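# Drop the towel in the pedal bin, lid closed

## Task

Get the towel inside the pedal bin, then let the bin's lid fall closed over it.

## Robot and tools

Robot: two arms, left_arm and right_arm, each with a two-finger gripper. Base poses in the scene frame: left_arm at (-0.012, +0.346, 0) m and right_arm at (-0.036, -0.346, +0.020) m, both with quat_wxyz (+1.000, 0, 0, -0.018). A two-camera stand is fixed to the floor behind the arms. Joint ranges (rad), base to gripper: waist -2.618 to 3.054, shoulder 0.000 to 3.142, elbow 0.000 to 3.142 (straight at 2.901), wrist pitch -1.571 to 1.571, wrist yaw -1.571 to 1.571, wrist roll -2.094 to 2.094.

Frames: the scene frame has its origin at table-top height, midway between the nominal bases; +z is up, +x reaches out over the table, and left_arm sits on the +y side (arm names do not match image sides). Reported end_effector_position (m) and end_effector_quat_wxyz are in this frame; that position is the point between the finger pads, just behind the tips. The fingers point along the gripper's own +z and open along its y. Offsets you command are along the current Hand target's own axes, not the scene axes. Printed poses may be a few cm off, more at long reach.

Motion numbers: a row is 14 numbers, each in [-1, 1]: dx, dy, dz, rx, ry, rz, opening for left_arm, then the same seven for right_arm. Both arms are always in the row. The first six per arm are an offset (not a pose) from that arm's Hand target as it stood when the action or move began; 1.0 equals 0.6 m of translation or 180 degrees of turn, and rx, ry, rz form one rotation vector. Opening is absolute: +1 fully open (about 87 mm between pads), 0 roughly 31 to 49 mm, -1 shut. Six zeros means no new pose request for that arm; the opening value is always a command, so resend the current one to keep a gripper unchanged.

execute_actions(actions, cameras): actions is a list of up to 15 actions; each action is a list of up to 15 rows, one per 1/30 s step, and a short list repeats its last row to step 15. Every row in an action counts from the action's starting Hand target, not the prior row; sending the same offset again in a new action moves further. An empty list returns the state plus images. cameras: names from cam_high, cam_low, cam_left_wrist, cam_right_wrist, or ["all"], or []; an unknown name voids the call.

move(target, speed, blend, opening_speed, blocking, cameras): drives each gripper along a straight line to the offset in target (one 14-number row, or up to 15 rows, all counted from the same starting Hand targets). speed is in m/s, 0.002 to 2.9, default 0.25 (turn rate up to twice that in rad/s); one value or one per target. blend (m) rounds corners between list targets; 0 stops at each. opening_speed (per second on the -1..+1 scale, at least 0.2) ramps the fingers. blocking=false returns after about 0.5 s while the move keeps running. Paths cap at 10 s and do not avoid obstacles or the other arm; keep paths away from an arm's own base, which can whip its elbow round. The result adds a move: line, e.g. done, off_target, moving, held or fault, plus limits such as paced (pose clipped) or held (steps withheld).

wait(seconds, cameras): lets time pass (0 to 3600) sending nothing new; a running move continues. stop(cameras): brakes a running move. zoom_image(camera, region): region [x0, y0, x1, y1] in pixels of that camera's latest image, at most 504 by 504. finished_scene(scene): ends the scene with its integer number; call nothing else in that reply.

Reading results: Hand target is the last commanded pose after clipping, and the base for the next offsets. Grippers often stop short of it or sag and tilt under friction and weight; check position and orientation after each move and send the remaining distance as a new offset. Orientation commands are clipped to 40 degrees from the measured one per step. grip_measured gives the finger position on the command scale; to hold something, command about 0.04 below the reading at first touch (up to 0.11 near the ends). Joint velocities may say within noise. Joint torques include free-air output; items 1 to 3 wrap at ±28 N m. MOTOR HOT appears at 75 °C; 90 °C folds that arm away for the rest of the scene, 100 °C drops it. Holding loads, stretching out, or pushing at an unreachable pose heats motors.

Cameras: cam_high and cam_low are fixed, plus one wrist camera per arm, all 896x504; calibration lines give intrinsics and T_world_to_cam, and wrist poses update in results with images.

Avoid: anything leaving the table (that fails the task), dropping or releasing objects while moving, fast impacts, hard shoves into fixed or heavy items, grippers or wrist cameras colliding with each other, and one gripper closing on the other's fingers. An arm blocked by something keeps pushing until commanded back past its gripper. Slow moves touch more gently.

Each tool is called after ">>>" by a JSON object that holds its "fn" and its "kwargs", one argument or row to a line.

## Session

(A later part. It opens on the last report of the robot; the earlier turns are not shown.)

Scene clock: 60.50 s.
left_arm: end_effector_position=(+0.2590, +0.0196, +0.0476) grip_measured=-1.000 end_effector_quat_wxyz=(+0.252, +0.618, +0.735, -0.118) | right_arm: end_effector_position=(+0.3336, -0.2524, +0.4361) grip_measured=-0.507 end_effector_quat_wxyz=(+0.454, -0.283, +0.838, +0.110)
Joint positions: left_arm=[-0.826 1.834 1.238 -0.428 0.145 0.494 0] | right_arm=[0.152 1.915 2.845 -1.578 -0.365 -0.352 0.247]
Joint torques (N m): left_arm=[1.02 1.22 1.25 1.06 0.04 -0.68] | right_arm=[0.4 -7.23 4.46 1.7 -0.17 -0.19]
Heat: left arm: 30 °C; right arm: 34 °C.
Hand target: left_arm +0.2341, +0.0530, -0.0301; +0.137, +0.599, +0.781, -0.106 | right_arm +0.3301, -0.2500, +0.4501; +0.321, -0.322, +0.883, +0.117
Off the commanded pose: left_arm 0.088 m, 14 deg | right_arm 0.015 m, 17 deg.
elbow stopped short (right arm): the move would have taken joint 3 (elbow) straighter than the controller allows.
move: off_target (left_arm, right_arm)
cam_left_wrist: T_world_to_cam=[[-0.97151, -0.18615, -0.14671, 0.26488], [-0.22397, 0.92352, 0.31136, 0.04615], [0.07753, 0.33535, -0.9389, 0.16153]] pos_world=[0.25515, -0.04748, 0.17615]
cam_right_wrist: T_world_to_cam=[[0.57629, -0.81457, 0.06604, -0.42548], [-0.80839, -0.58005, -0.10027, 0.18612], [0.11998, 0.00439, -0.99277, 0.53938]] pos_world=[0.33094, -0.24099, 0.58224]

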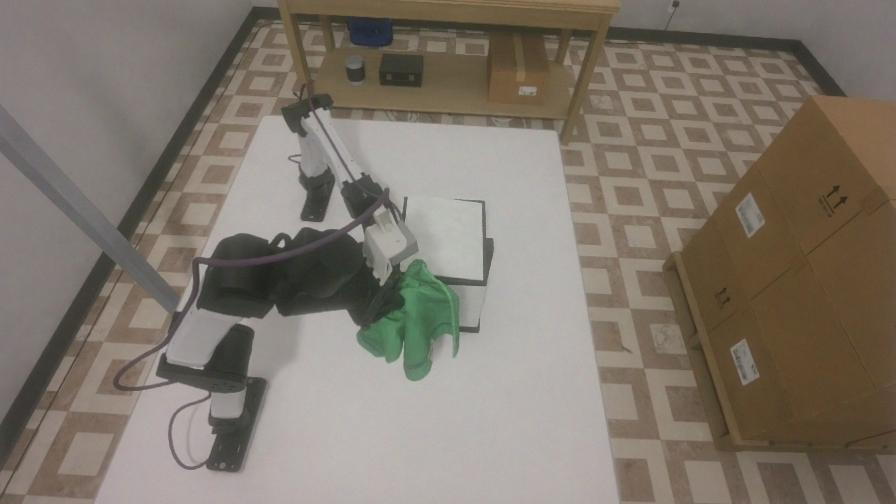

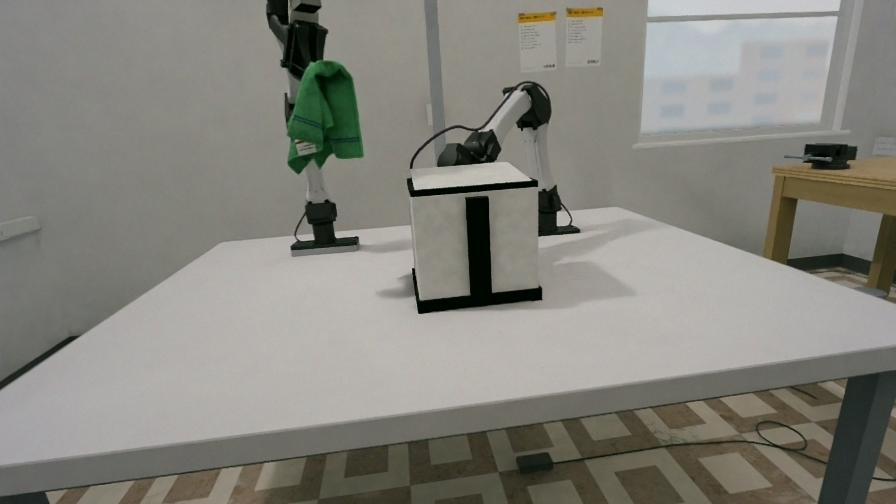

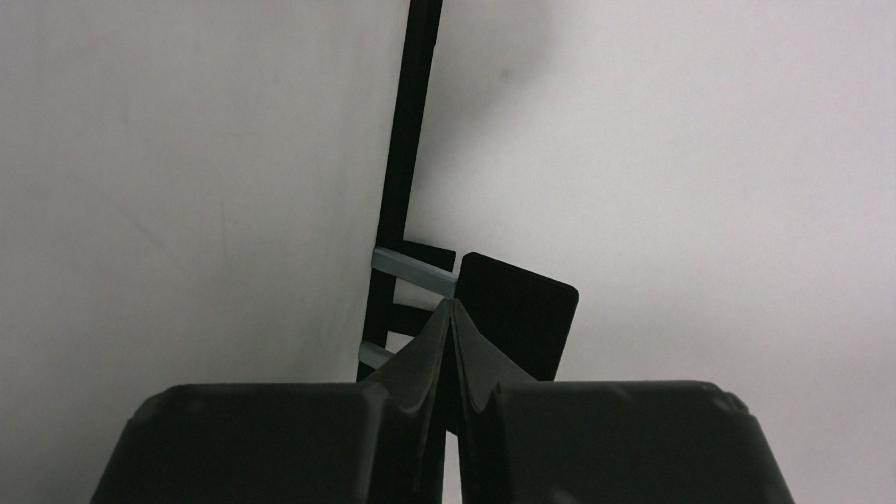

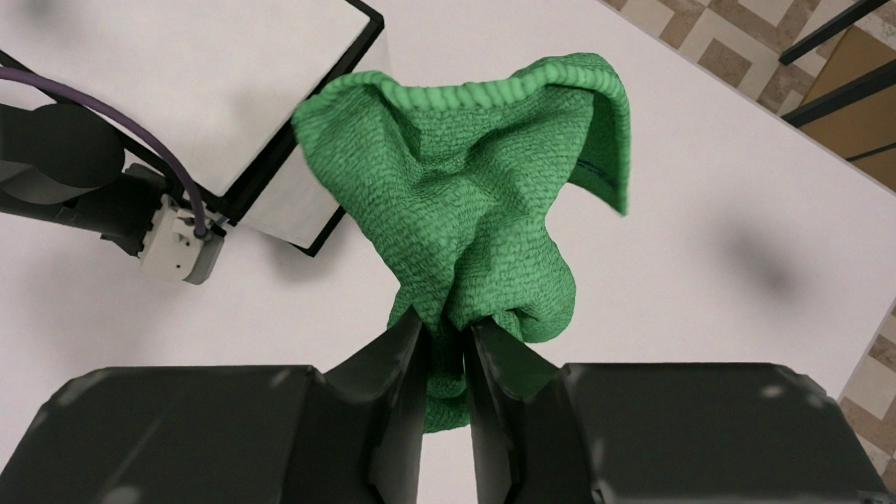

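>>> {"fn": "move", "kwargs": {
  "target": [
    [-0.0733,0.0003,-0.1862,0.0177,0.0828,0.0818,-1,0.0504,0.0383,0.11,0,0,0,-0.65],
    [-0.0175,0.0017,-0.0469,0.0177,0.0828,0.0818,-1,0.0504,0.0383,0.11,0,0,0,-0.65]
  ],
  "speed": 0.15,
  "cameras": ["all"]
}}

Scene clock: 68.70 s.
left_arm: end_effector_position=(+0.2565, +0.0162, +0.0613) grip_measured=-1.000 end_effector_quat_wxyz=(+0.144, +0.700, +0.697, -0.052) | right_arm: end_effector_position=(+0.3304, -0.2215, +0.3807) grip_measured=-0.507 end_effector_quat_wxyz=(+0.359, -0.315, +0.870, +0.119)
Joint positions: left_arm=[-0.882 2.016 1.612 -0.866 0.065 0.647 0] | right_arm=[0.261 1.915 2.649 -1.579 -0.303 -0.352 0.246]
Joint torques (N m): left_arm=[0.57 -1.37 1.73 0.37 -0.11 0.15] | right_arm=[0.84 -6.8 3.12 1.43 0.05 -0.1]
Heat: left arm: 30 °C; right arm: 34 °C.
Hand target: left_arm +0.2351, +0.0531, -0.0001; +0.031, +0.707, +0.706, -0.030 | right_arm +0.3301, -0.2199, +0.3802; +0.321, -0.322, +0.883, +0.117
Off the commanded pose: left_arm 0.075 m, 13 deg | right_arm 0.002 m, 5 deg.
joint read past its limit (right arm) — joint 4 (wrist pitch), lower limit.
joint sent to its limit (right arm) — joint 4 (wrist pitch), lower limit. The joint targets are off in orientation, not in position.
move: off_target (left_arm, right_arm)
cam_left_wrist: T_world_to_cam=[[-0.99122, 0.01086, -0.13174, 0.26477], [-0.06416, 0.83183, 0.5513, -0.00982], [0.11558, 0.55492, -0.82384, 0.15534]] pos_world=[0.24386, -0.0809, 0.16827]
cam_right_wrist: T_world_to_cam=[[0.63407, -0.77318, 0.01239, -0.38422], [-0.7706, -0.63045, 0.09334, 0.09851], [-0.06436, -0.06873, -0.99556, 0.53037]] pos_world=[0.35366, -0.19851, 0.52358]

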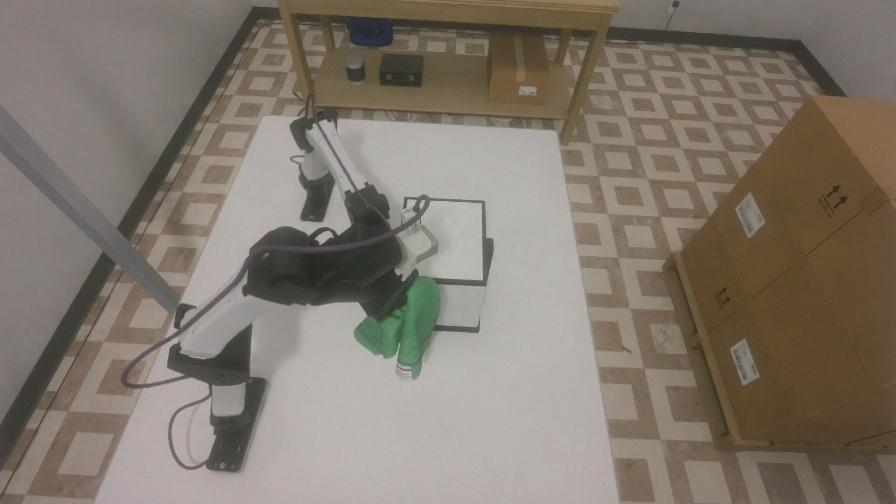

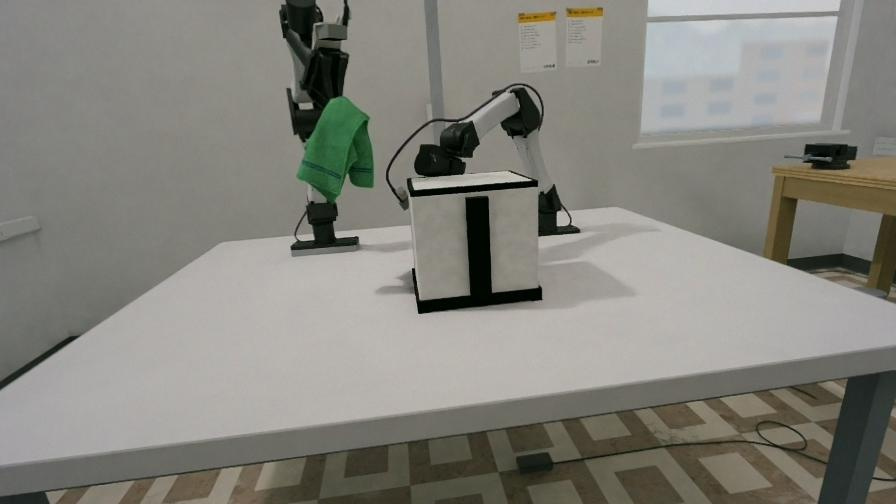

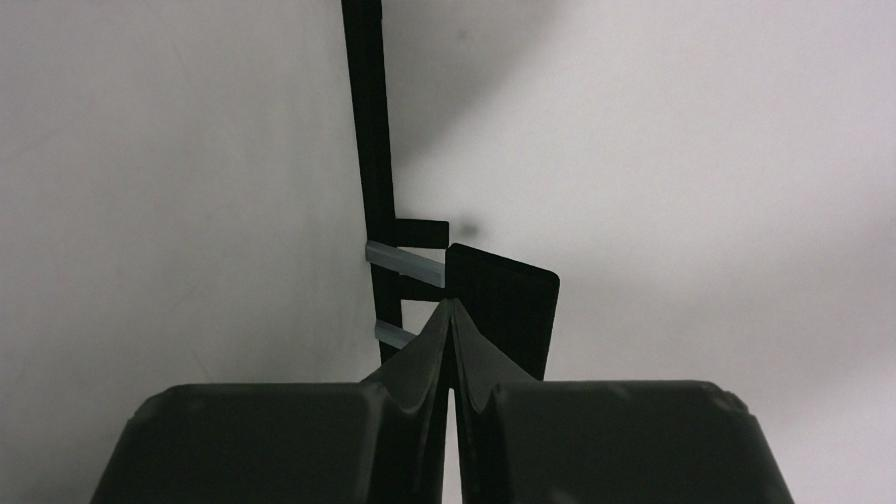

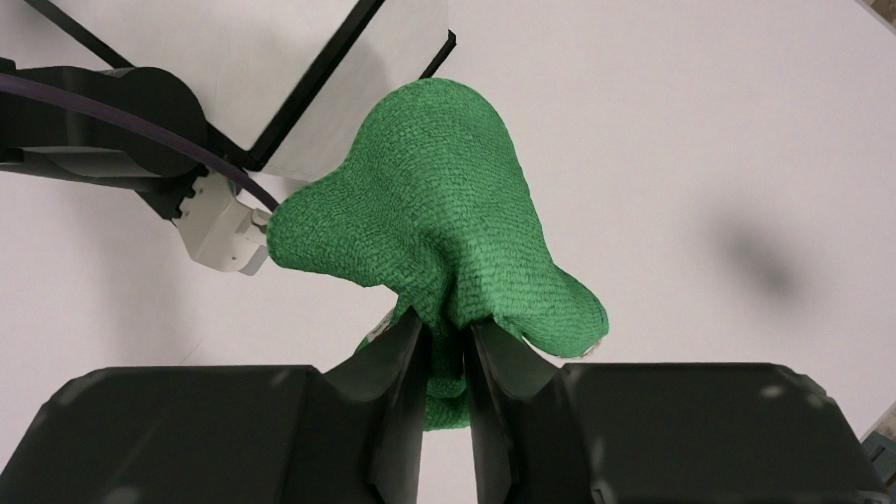

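>>> {"fn": "move", "kwargs": {
  "target": [
    [-0.024,0.0083,-0.1402,0,0.0722,0,-1,0,0,0,0,0,0,-0.65],
    [0.0287,-0.0133,-0.036,0,0.0722,0,-1,0,0,0,0,0,0,-0.65],
    [0.0838,-0.0417,0.0595,0,0.0722,0,-1,0,0,0,0,0,0,-0.65]
  ],
  "speed": 0.12,
  "cameras": ["all"]
}}

Scene clock: 79.03 s.
left_arm: end_effector_position=(+0.2434, +0.0381, +0.0257) grip_measured=-1.000 end_effector_quat_wxyz=(+0.097, +0.713, +0.694, +0.034) | right_arm: end_effector_position=(+0.3304, -0.2215, +0.3807) grip_measured=-0.507 end_effector_quat_wxyz=(+0.359, -0.315, +0.870, +0.119)
Joint positions: left_arm=[-0.946 2.066 1.536 -0.863 -0.101 0.625 0] | right_arm=[0.261 1.915 2.649 -1.579 -0.303 -0.352 0.246]
Joint torques (N m): left_arm=[2.48 -1.26 -1.72 -0.09 0.13 -0.23] | right_arm=[0.87 -6.82 3.14 1.43 0.06 -0.1]
Heat: left arm: 29 °C; right arm: 34 °C.
Hand target: left_arm +0.2101, +0.1001, -0.0400; -0.049, +0.705, +0.705, +0.050 | right_arm +0.3301, -0.2199, +0.3802; +0.321, -0.322, +0.883, +0.117
Off the commanded pose: left_arm 0.096 m, 17 deg | right_arm 0.002 m, 5 deg.
joint read past its limit (right arm) — joint 4 (wrist pitch), lower limit.
joint sent to its limit (right arm) — joint 4 (wrist pitch), lower limit. The joint targets are off in orientation, not in position.
move: off_target (left_arm)
cam_left_wrist: T_world_to_cam=[[-0.98224, 0.04283, -0.18267, 0.24471], [-0.0978, 0.71401, 0.69327, -0.00027], [0.16012, 0.69883, -0.69714, 0.09583]] pos_world=[0.22499, -0.07726, 0.11169]
cam_right_wrist: T_world_to_cam=[[0.63407, -0.77318, 0.01239, -0.38422], [-0.7706, -0.63045, 0.09334, 0.09851], [-0.06436, -0.06873, -0.99556, 0.53037]] pos_world=[0.35366, -0.19851, 0.52358]

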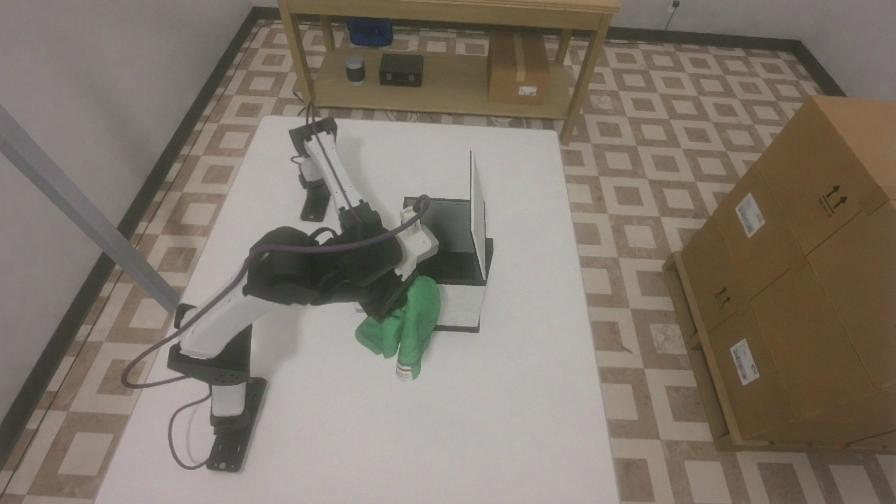

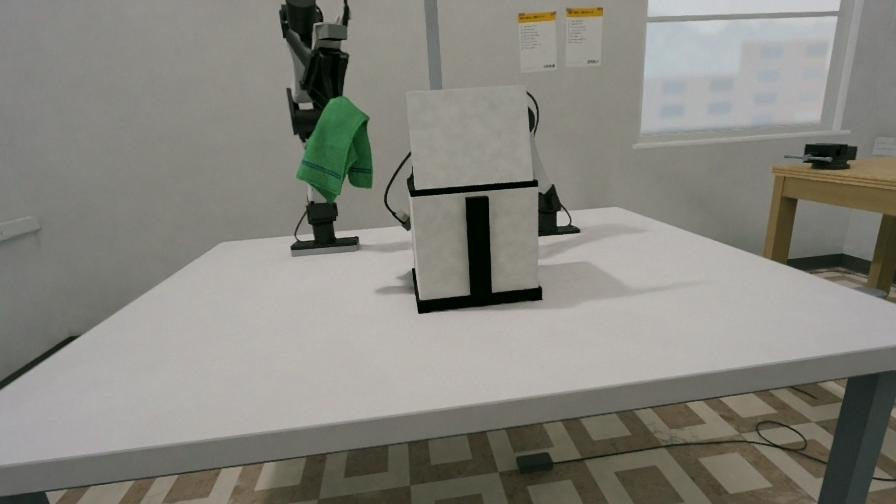

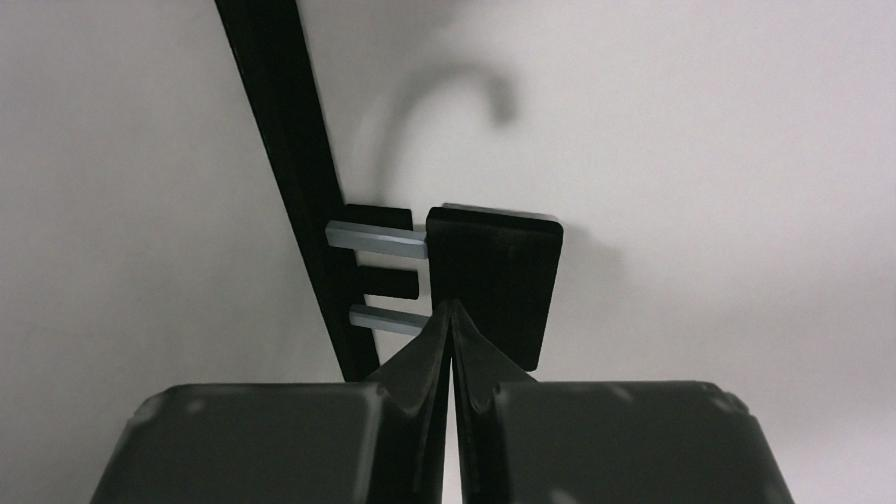

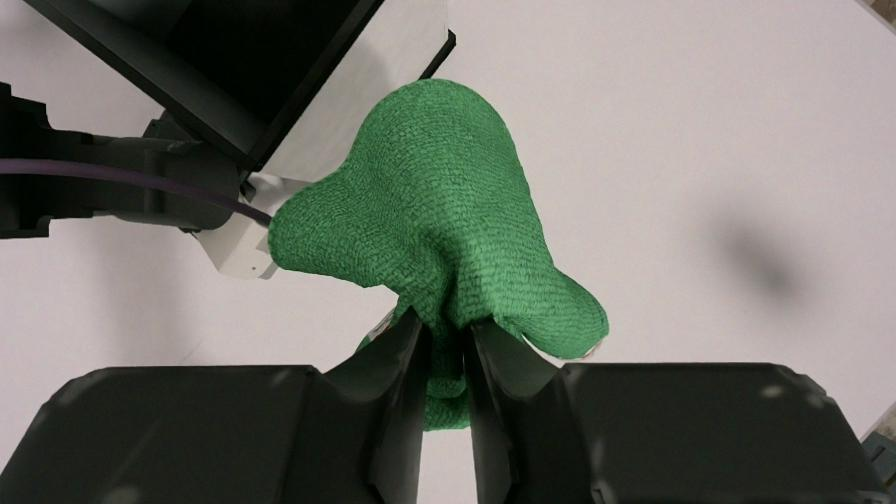

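>>> {"fn": "move", "kwargs": {
  "target": [
    [0,0,0,0,0,0,-1,-0.1018,0.066,-0.0015,-0.0185,-0.028,-0.0202,-0.65],
    [0,0,0,0,0,0,-1,-0.2692,0.2742,0.139,-0.0185,-0.028,-0.0202,-0.65]
  ],
  "speed": 0.2,
  "blend": [0.03,0],
  "cameras": ["all"]
}}

Scene clock: 86.83 s.
left_arm: end_effector_position=(+0.2434, +0.0381, +0.0257) grip_measured=-1.000 end_effector_quat_wxyz=(+0.097, +0.713, +0.694, +0.034) | right_arm: end_effector_position=(+0.3562, +0.0143, +0.4108) grip_measured=-0.507 end_effector_quat_wxyz=(+0.502, -0.323, +0.776, +0.204)
Joint positions: left_arm=[-0.946 2.066 1.536 -0.863 -0.101 0.625 0] | right_arm=[0.765 2.169 2.845 -1.102 -0.046 -0.029 0.246]
Joint torques (N m): left_arm=[2.58 -1.36 -1.73 -0.12 0.12 -0.17] | right_arm=[0.69 -8.12 5.63 2.02 0.2 -0.09]
Heat: left arm: 29 °C; right arm: 35 °C.
Hand target: left_arm +0.2101, +0.1001, -0.0400; -0.049, +0.705, +0.705, +0.050 | right_arm +0.3601, +0.0200, +0.4202; +0.354, -0.353, +0.854, +0.147
Off the commanded pose: left_arm 0.096 m, 17 deg | right_arm 0.012 m, 21 deg.
elbow stopped short (right arm): the move would have taken joint 3 (elbow) straighter than the controller allows.
move: off_target (right_arm)
cam_left_wrist: T_world_to_cam=[[-0.98224, 0.04283, -0.18267, 0.24471], [-0.0978, 0.71401, 0.69327, -0.00027], [0.16012, 0.69883, -0.69714, 0.09583]] pos_world=[0.22499, -0.07726, 0.11169]
cam_right_wrist: T_world_to_cam=[[0.70783, -0.70638, 0.0013, -0.24128], [-0.67933, -0.68122, -0.27286, 0.38288], [0.19363, 0.19225, -0.96205, 0.46882]] pos_world=[0.34011, 0.00026, 0.55582]

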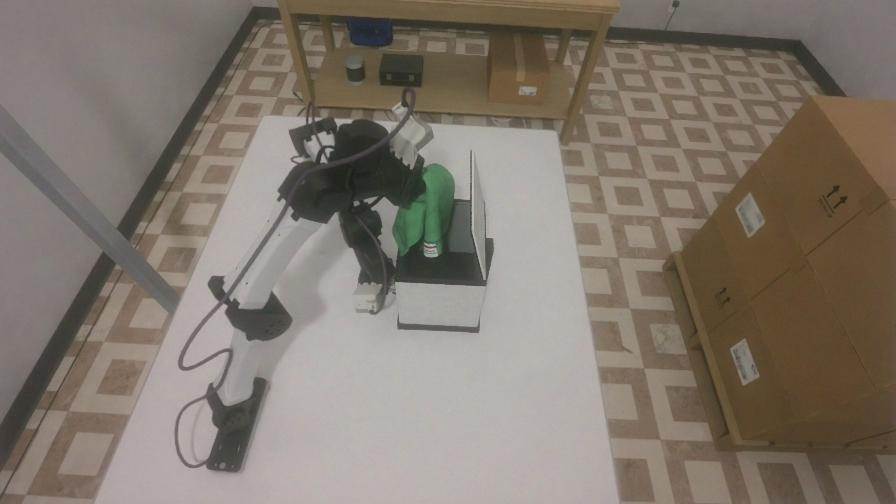

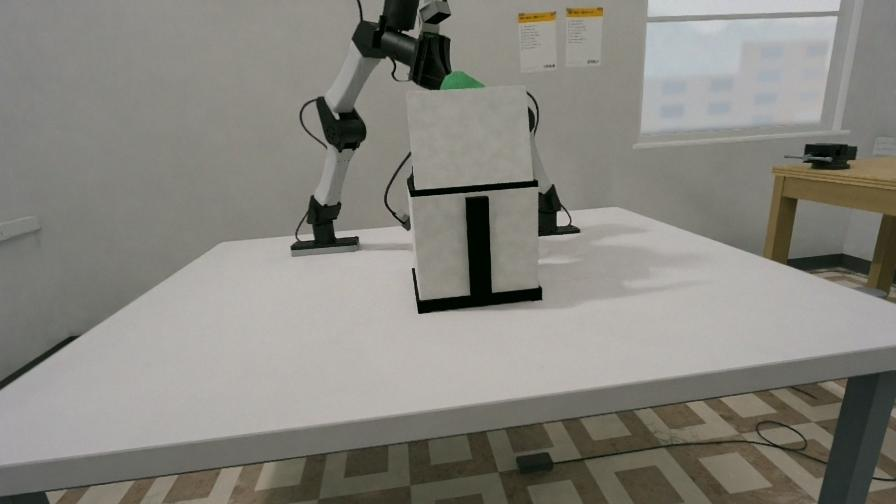

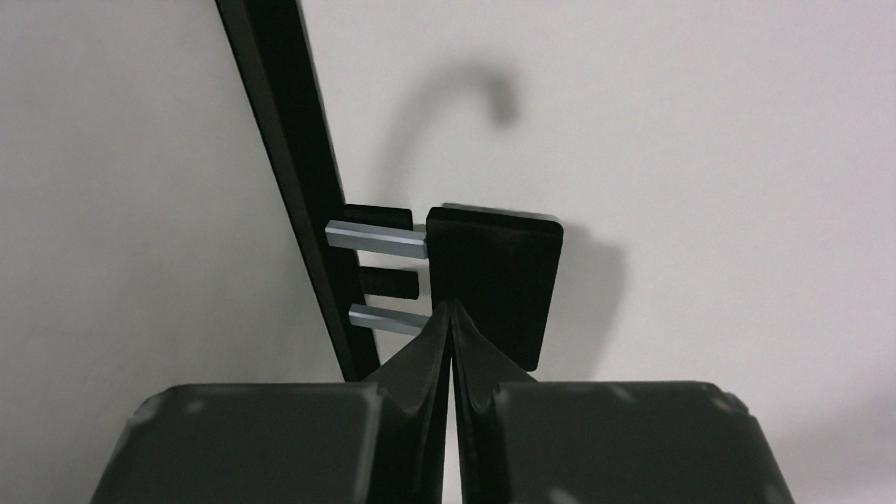

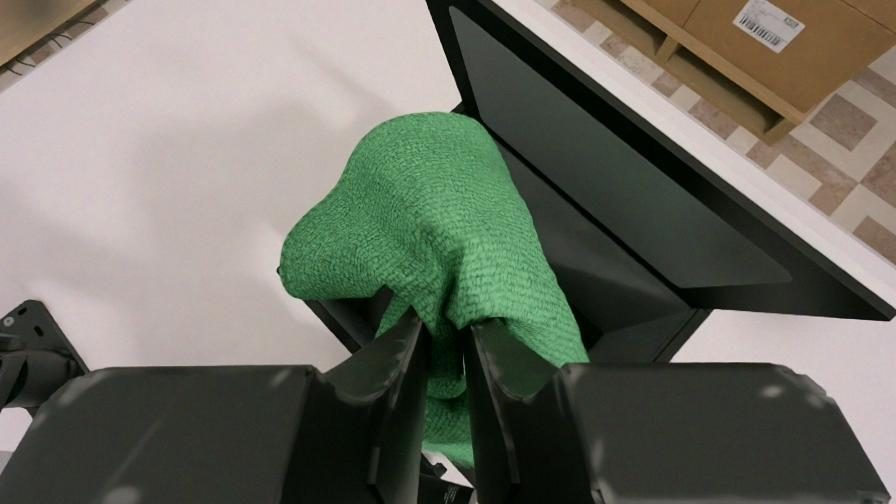

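>>> {"fn": "move", "kwargs": {
  "target": [0,0,0,0,0,0,-1,0.2003,-0.0283,0.2003,0,0,0,-0.65],
  "speed": 0.15,
  "cameras": ["all"]
}}

Scene clock: 90.37 s.
left_arm: end_effector_position=(+0.2434, +0.0381, +0.0257) grip_measured=-1.000 end_effector_quat_wxyz=(+0.097, +0.713, +0.694, +0.034) | right_arm: end_effector_position=(+0.3691, +0.0084, +0.2407) grip_measured=-0.507 end_effector_quat_wxyz=(+0.340, -0.353, +0.861, +0.139)
Joint positions: left_arm=[-0.946 2.066 1.536 -0.863 -0.101 0.625 0] | right_arm=[0.742 2.154 2.312 -0.978 -0.049 -0.052 0.246]
Joint torques (N m): left_arm=[2.56 -1.37 -1.61 -0.08 0.14 -0.19] | right_arm=[-0.36 -11.81 4.85 1.67 -0.06 -0.26]
Heat: left arm: 29 °C; right arm: 35 °C.
Hand target: left_arm +0.2101, +0.1001, -0.0400; -0.049, +0.705, +0.705, +0.050 | right_arm +0.3721, +0.0082, +0.2503; +0.354, -0.353, +0.853, +0.147
Off the commanded pose: left_arm 0.096 m, 17 deg | right_arm 0.010 m, 2 deg.
move: done
cam_left_wrist: T_world_to_cam=[[-0.98224, 0.04283, -0.18267, 0.24471], [-0.0978, 0.71401, 0.69327, -0.00027], [0.16012, 0.69883, -0.69714, 0.09583]] pos_world=[0.22499, -0.07726, 0.11169]
cam_right_wrist: T_world_to_cam=[[0.70189, -0.71225, -0.00723, -0.25002], [-0.70678, -0.69769, 0.11702, 0.25758], [-0.08839, -0.07702, -0.9931, 0.41758]] pos_world=[0.39445, 0.0338, 0.38275]

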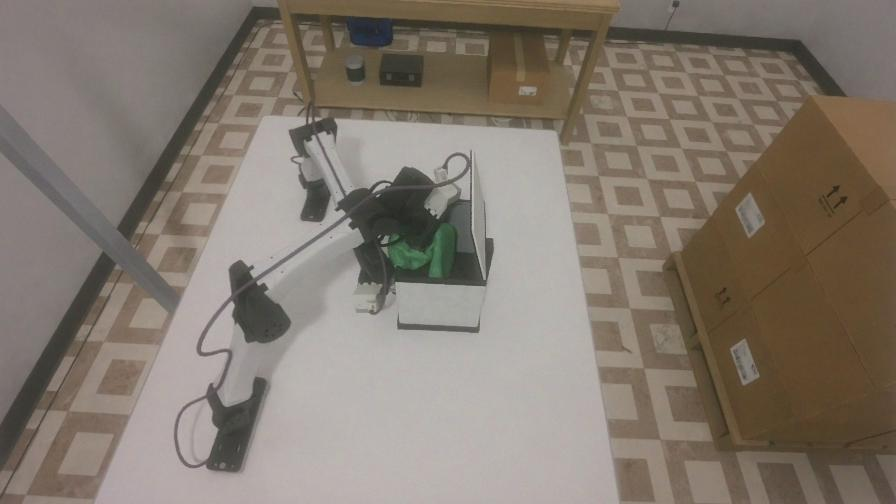

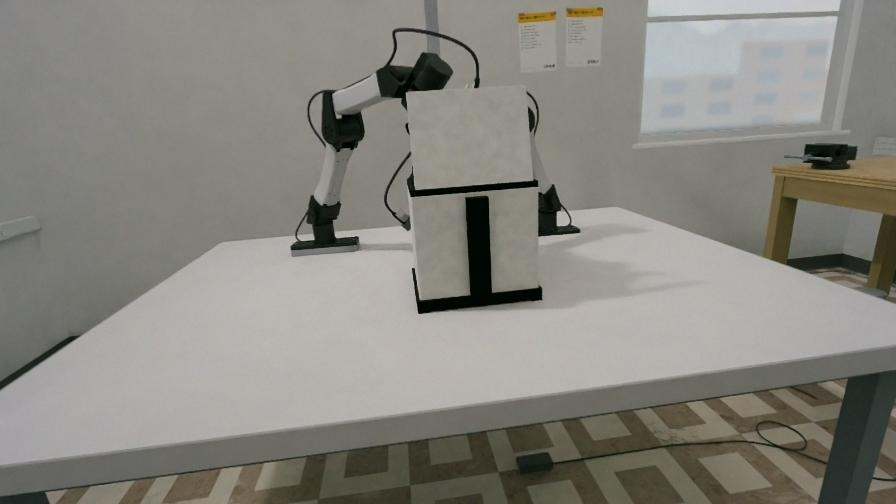

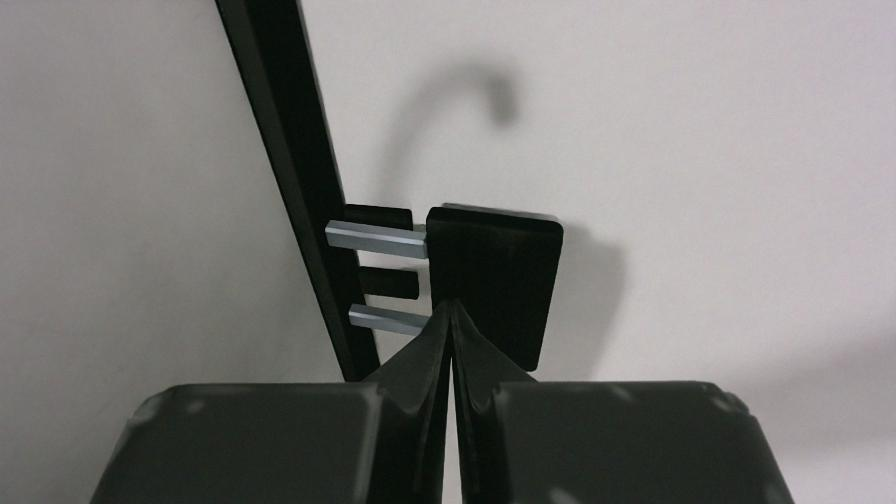

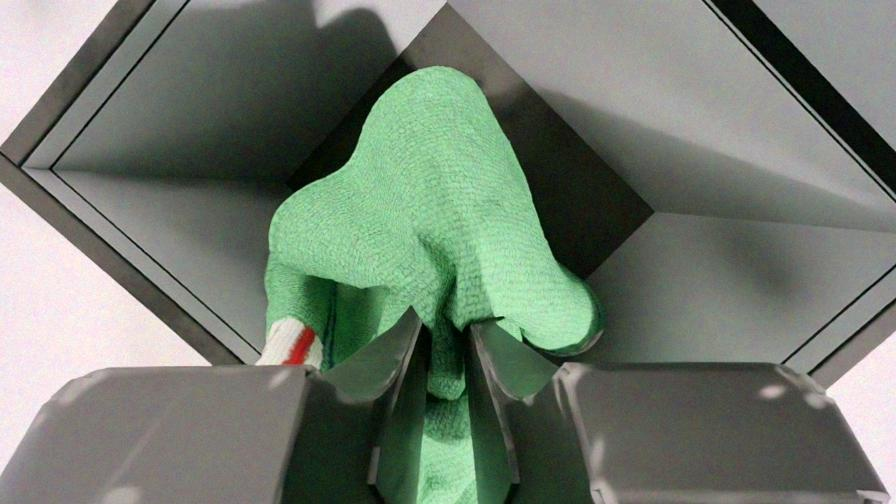

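>>> {"fn": "move", "kwargs": {
  "target": [
    [0,0,0,0,0,0,-1,0.0589,0,0.0589,0,0,0,-0.65],
    [0,0,0,0,0,0,-1,0.0589,0,0.0589,0,0,0,0.7],
    [0,0,0,0,0,0,-1,0.0589,0,-0.2744,0,0,0,0.7]
  ],
  "speed": [0.12,0.12,0.2],
  "cameras": ["all"]
}}

Scene clock: 97.97 s.
left_arm: end_effector_position=(+0.2434, +0.0381, +0.0258) grip_measured=-1.000 end_effector_quat_wxyz=(+0.097, +0.713, +0.694, +0.034) | right_arm: end_effector_position=(+0.2720, -0.0897, +0.3279) grip_measured=+0.700 end_effector_quat_wxyz=(+0.339, -0.353, +0.861, +0.140)
Joint positions: left_arm=[-0.946 2.064 1.535 -0.861 -0.102 0.625 0] | right_arm=[0.703 1.698 2.063 -1.187 -0.077 -0.08 0.85]
Joint torques (N m): left_arm=[2.55 -1.24 -1.48 -0.1 0.14 -0.22] | right_arm=[-0.44 -7.41 7.08 1.41 -0.06 -0.26]
Heat: left arm: 29 °C; right arm: 37 °C.
Hand target: left_arm +0.2102, +0.1000, -0.0400; -0.049, +0.705, +0.705, +0.050 | right_arm +0.2720, -0.0919, +0.3416; +0.354, -0.353, +0.853, +0.146
Off the commanded pose: left_arm 0.096 m, 17 deg | right_arm 0.014 m, 2 deg.
move: off_target (right_arm); target 2's new opening was sent with right_arm's hand 0.021 m and 3 deg from that target
cam_left_wrist: T_world_to_cam=[[-0.98207, 0.04264, -0.18363, 0.24477], [-0.0985, 0.71448, 0.69269, -0.00015], [0.16073, 0.69836, -0.69747, 0.09569]] pos_world=[0.22499, -0.07716, 0.11179]
cam_right_wrist: T_world_to_cam=[[0.70282, -0.71131, -0.00862, -0.25089], [-0.70575, -0.69874, 0.11695, 0.11003], [-0.08921, -0.07611, -0.9931, 0.48835]] pos_world=[0.29755, -0.06441, 0.46995]

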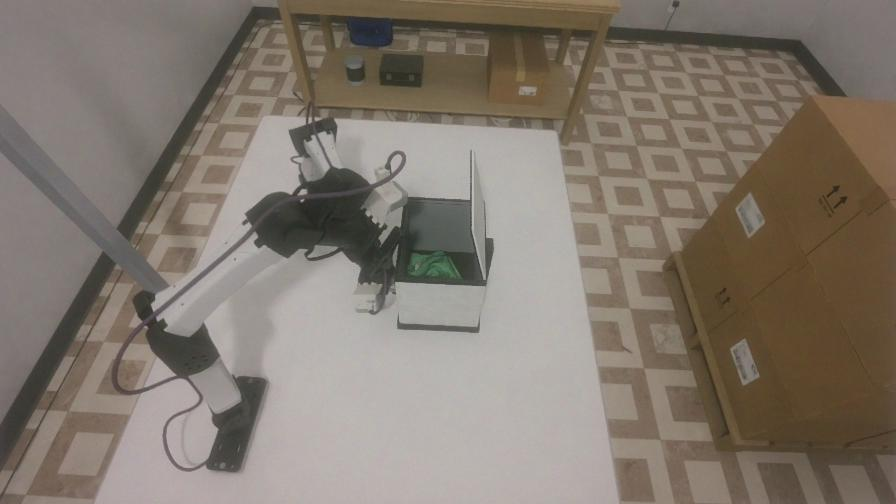

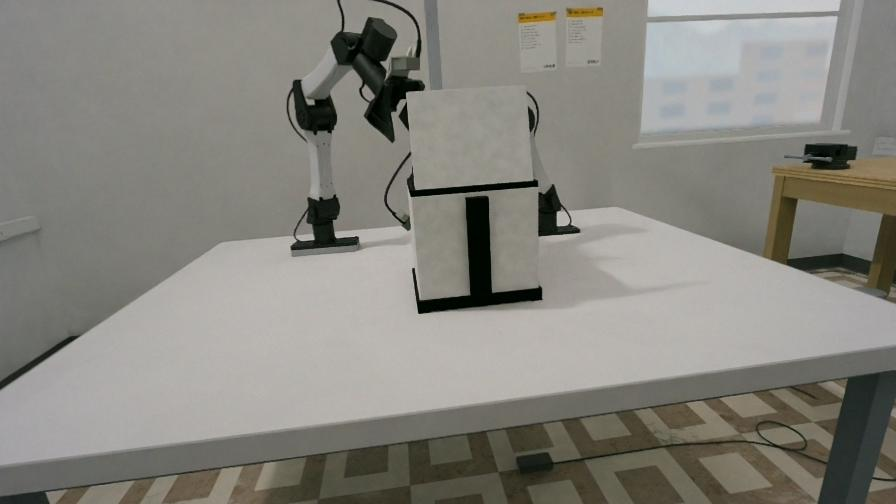

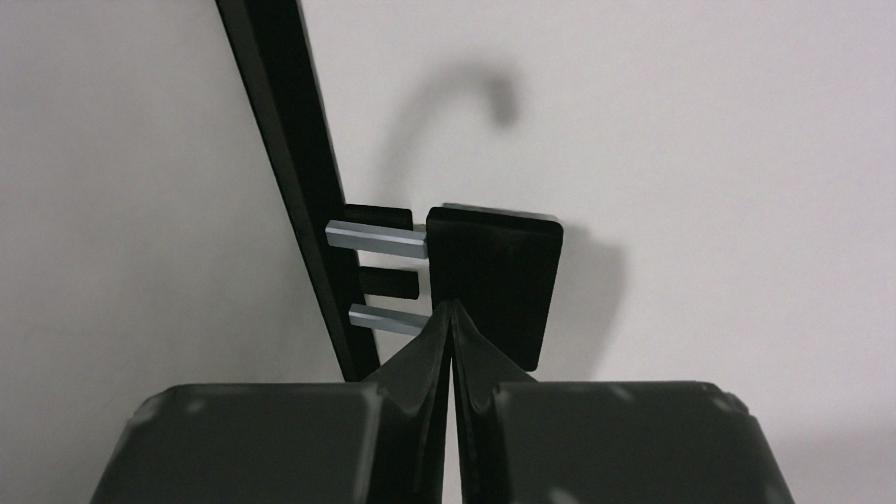

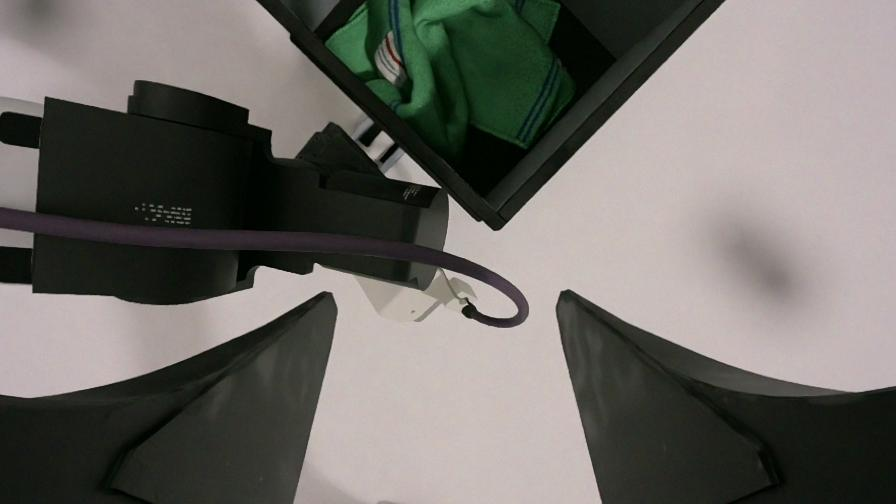

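>>> {"fn": "move", "kwargs": {
  "target": [-0.0602,0.05,-0.2188,0,0,0,-1,0,0,0,0,0,0,0.7],
  "speed": 0.08,
  "cameras": ["cam_high","cam_low"]
}}

Scene clock: 101.40 s.
left_arm: end_effector_position=(+0.2177, +0.0690, +0.0660) grip_measured=-1.000 end_effector_quat_wxyz=(-0.067, +0.723, +0.684, +0.071) | right_arm: end_effector_position=(+0.2719, -0.0898, +0.3278) grip_measured=+0.700 end_effector_quat_wxyz=(+0.339, -0.353, +0.861, +0.140)
Joint positions: left_arm=[-0.963 2.212 1.885 -1.402 -0.114 0.617 0] | right_arm=[0.703 1.698 2.063 -1.188 -0.077 -0.08 0.85]
Joint torques (N m): left_arm=[1.39 -9.99 4.44 0.51 -0.03 0.03] | right_arm=[-0.44 -7.42 7.1 1.42 -0.06 -0.26]
Heat: left arm: 29 °C; right arm: 37 °C.
Hand target: left_arm +0.2214, +0.0696, +0.0614; -0.061, +0.718, +0.690, +0.066 (not the last commanded pose) | right_arm +0.2720, -0.0919, +0.3415; +0.354, -0.353, +0.854, +0.146
Off the commanded pose: left_arm 0.037 m, 4 deg | right_arm 0.014 m, 2 deg.
move: held (left_arm; a check stopped the path); limits=held
pose unreachable (left arm): on one or more control steps of this call, first in action 0 (counted from 0), this arm could not follow its commanded pose, so it was not sent that pose on those steps. It may still have moved: this result reports where it is.
cause: moving toward the commanded pose would bring a part of the arm too close to another arm (this arm's forearm (the part past joint 3) and the right arm's fingers, 23 mm apart when this arm was first held).

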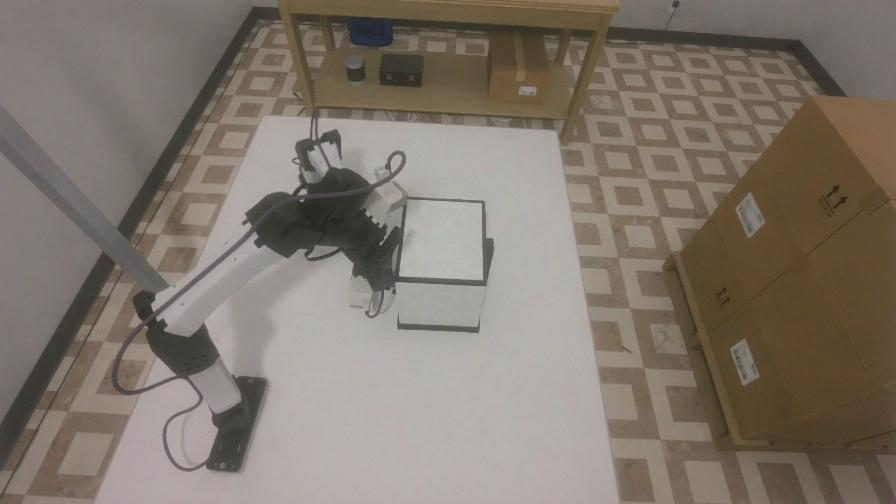

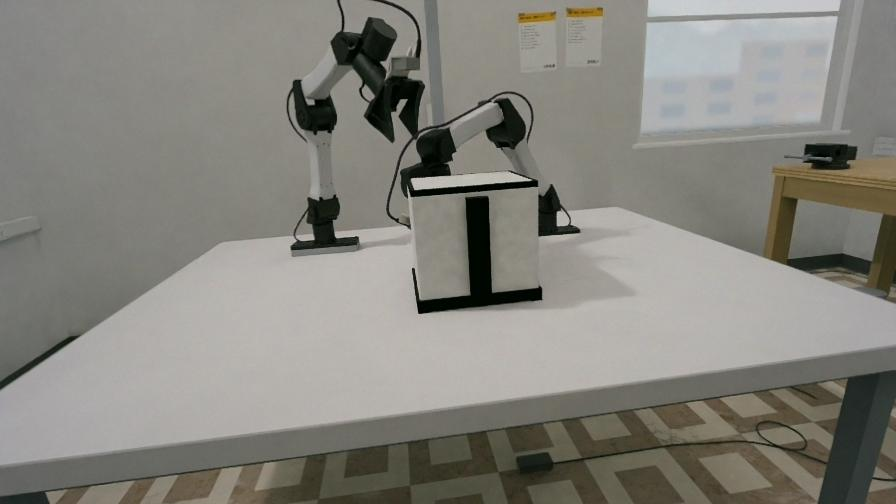

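>>> {"fn": "finished_scene", "kwargs": {
  "scene": 1
}}

The scene is finished: the task was done.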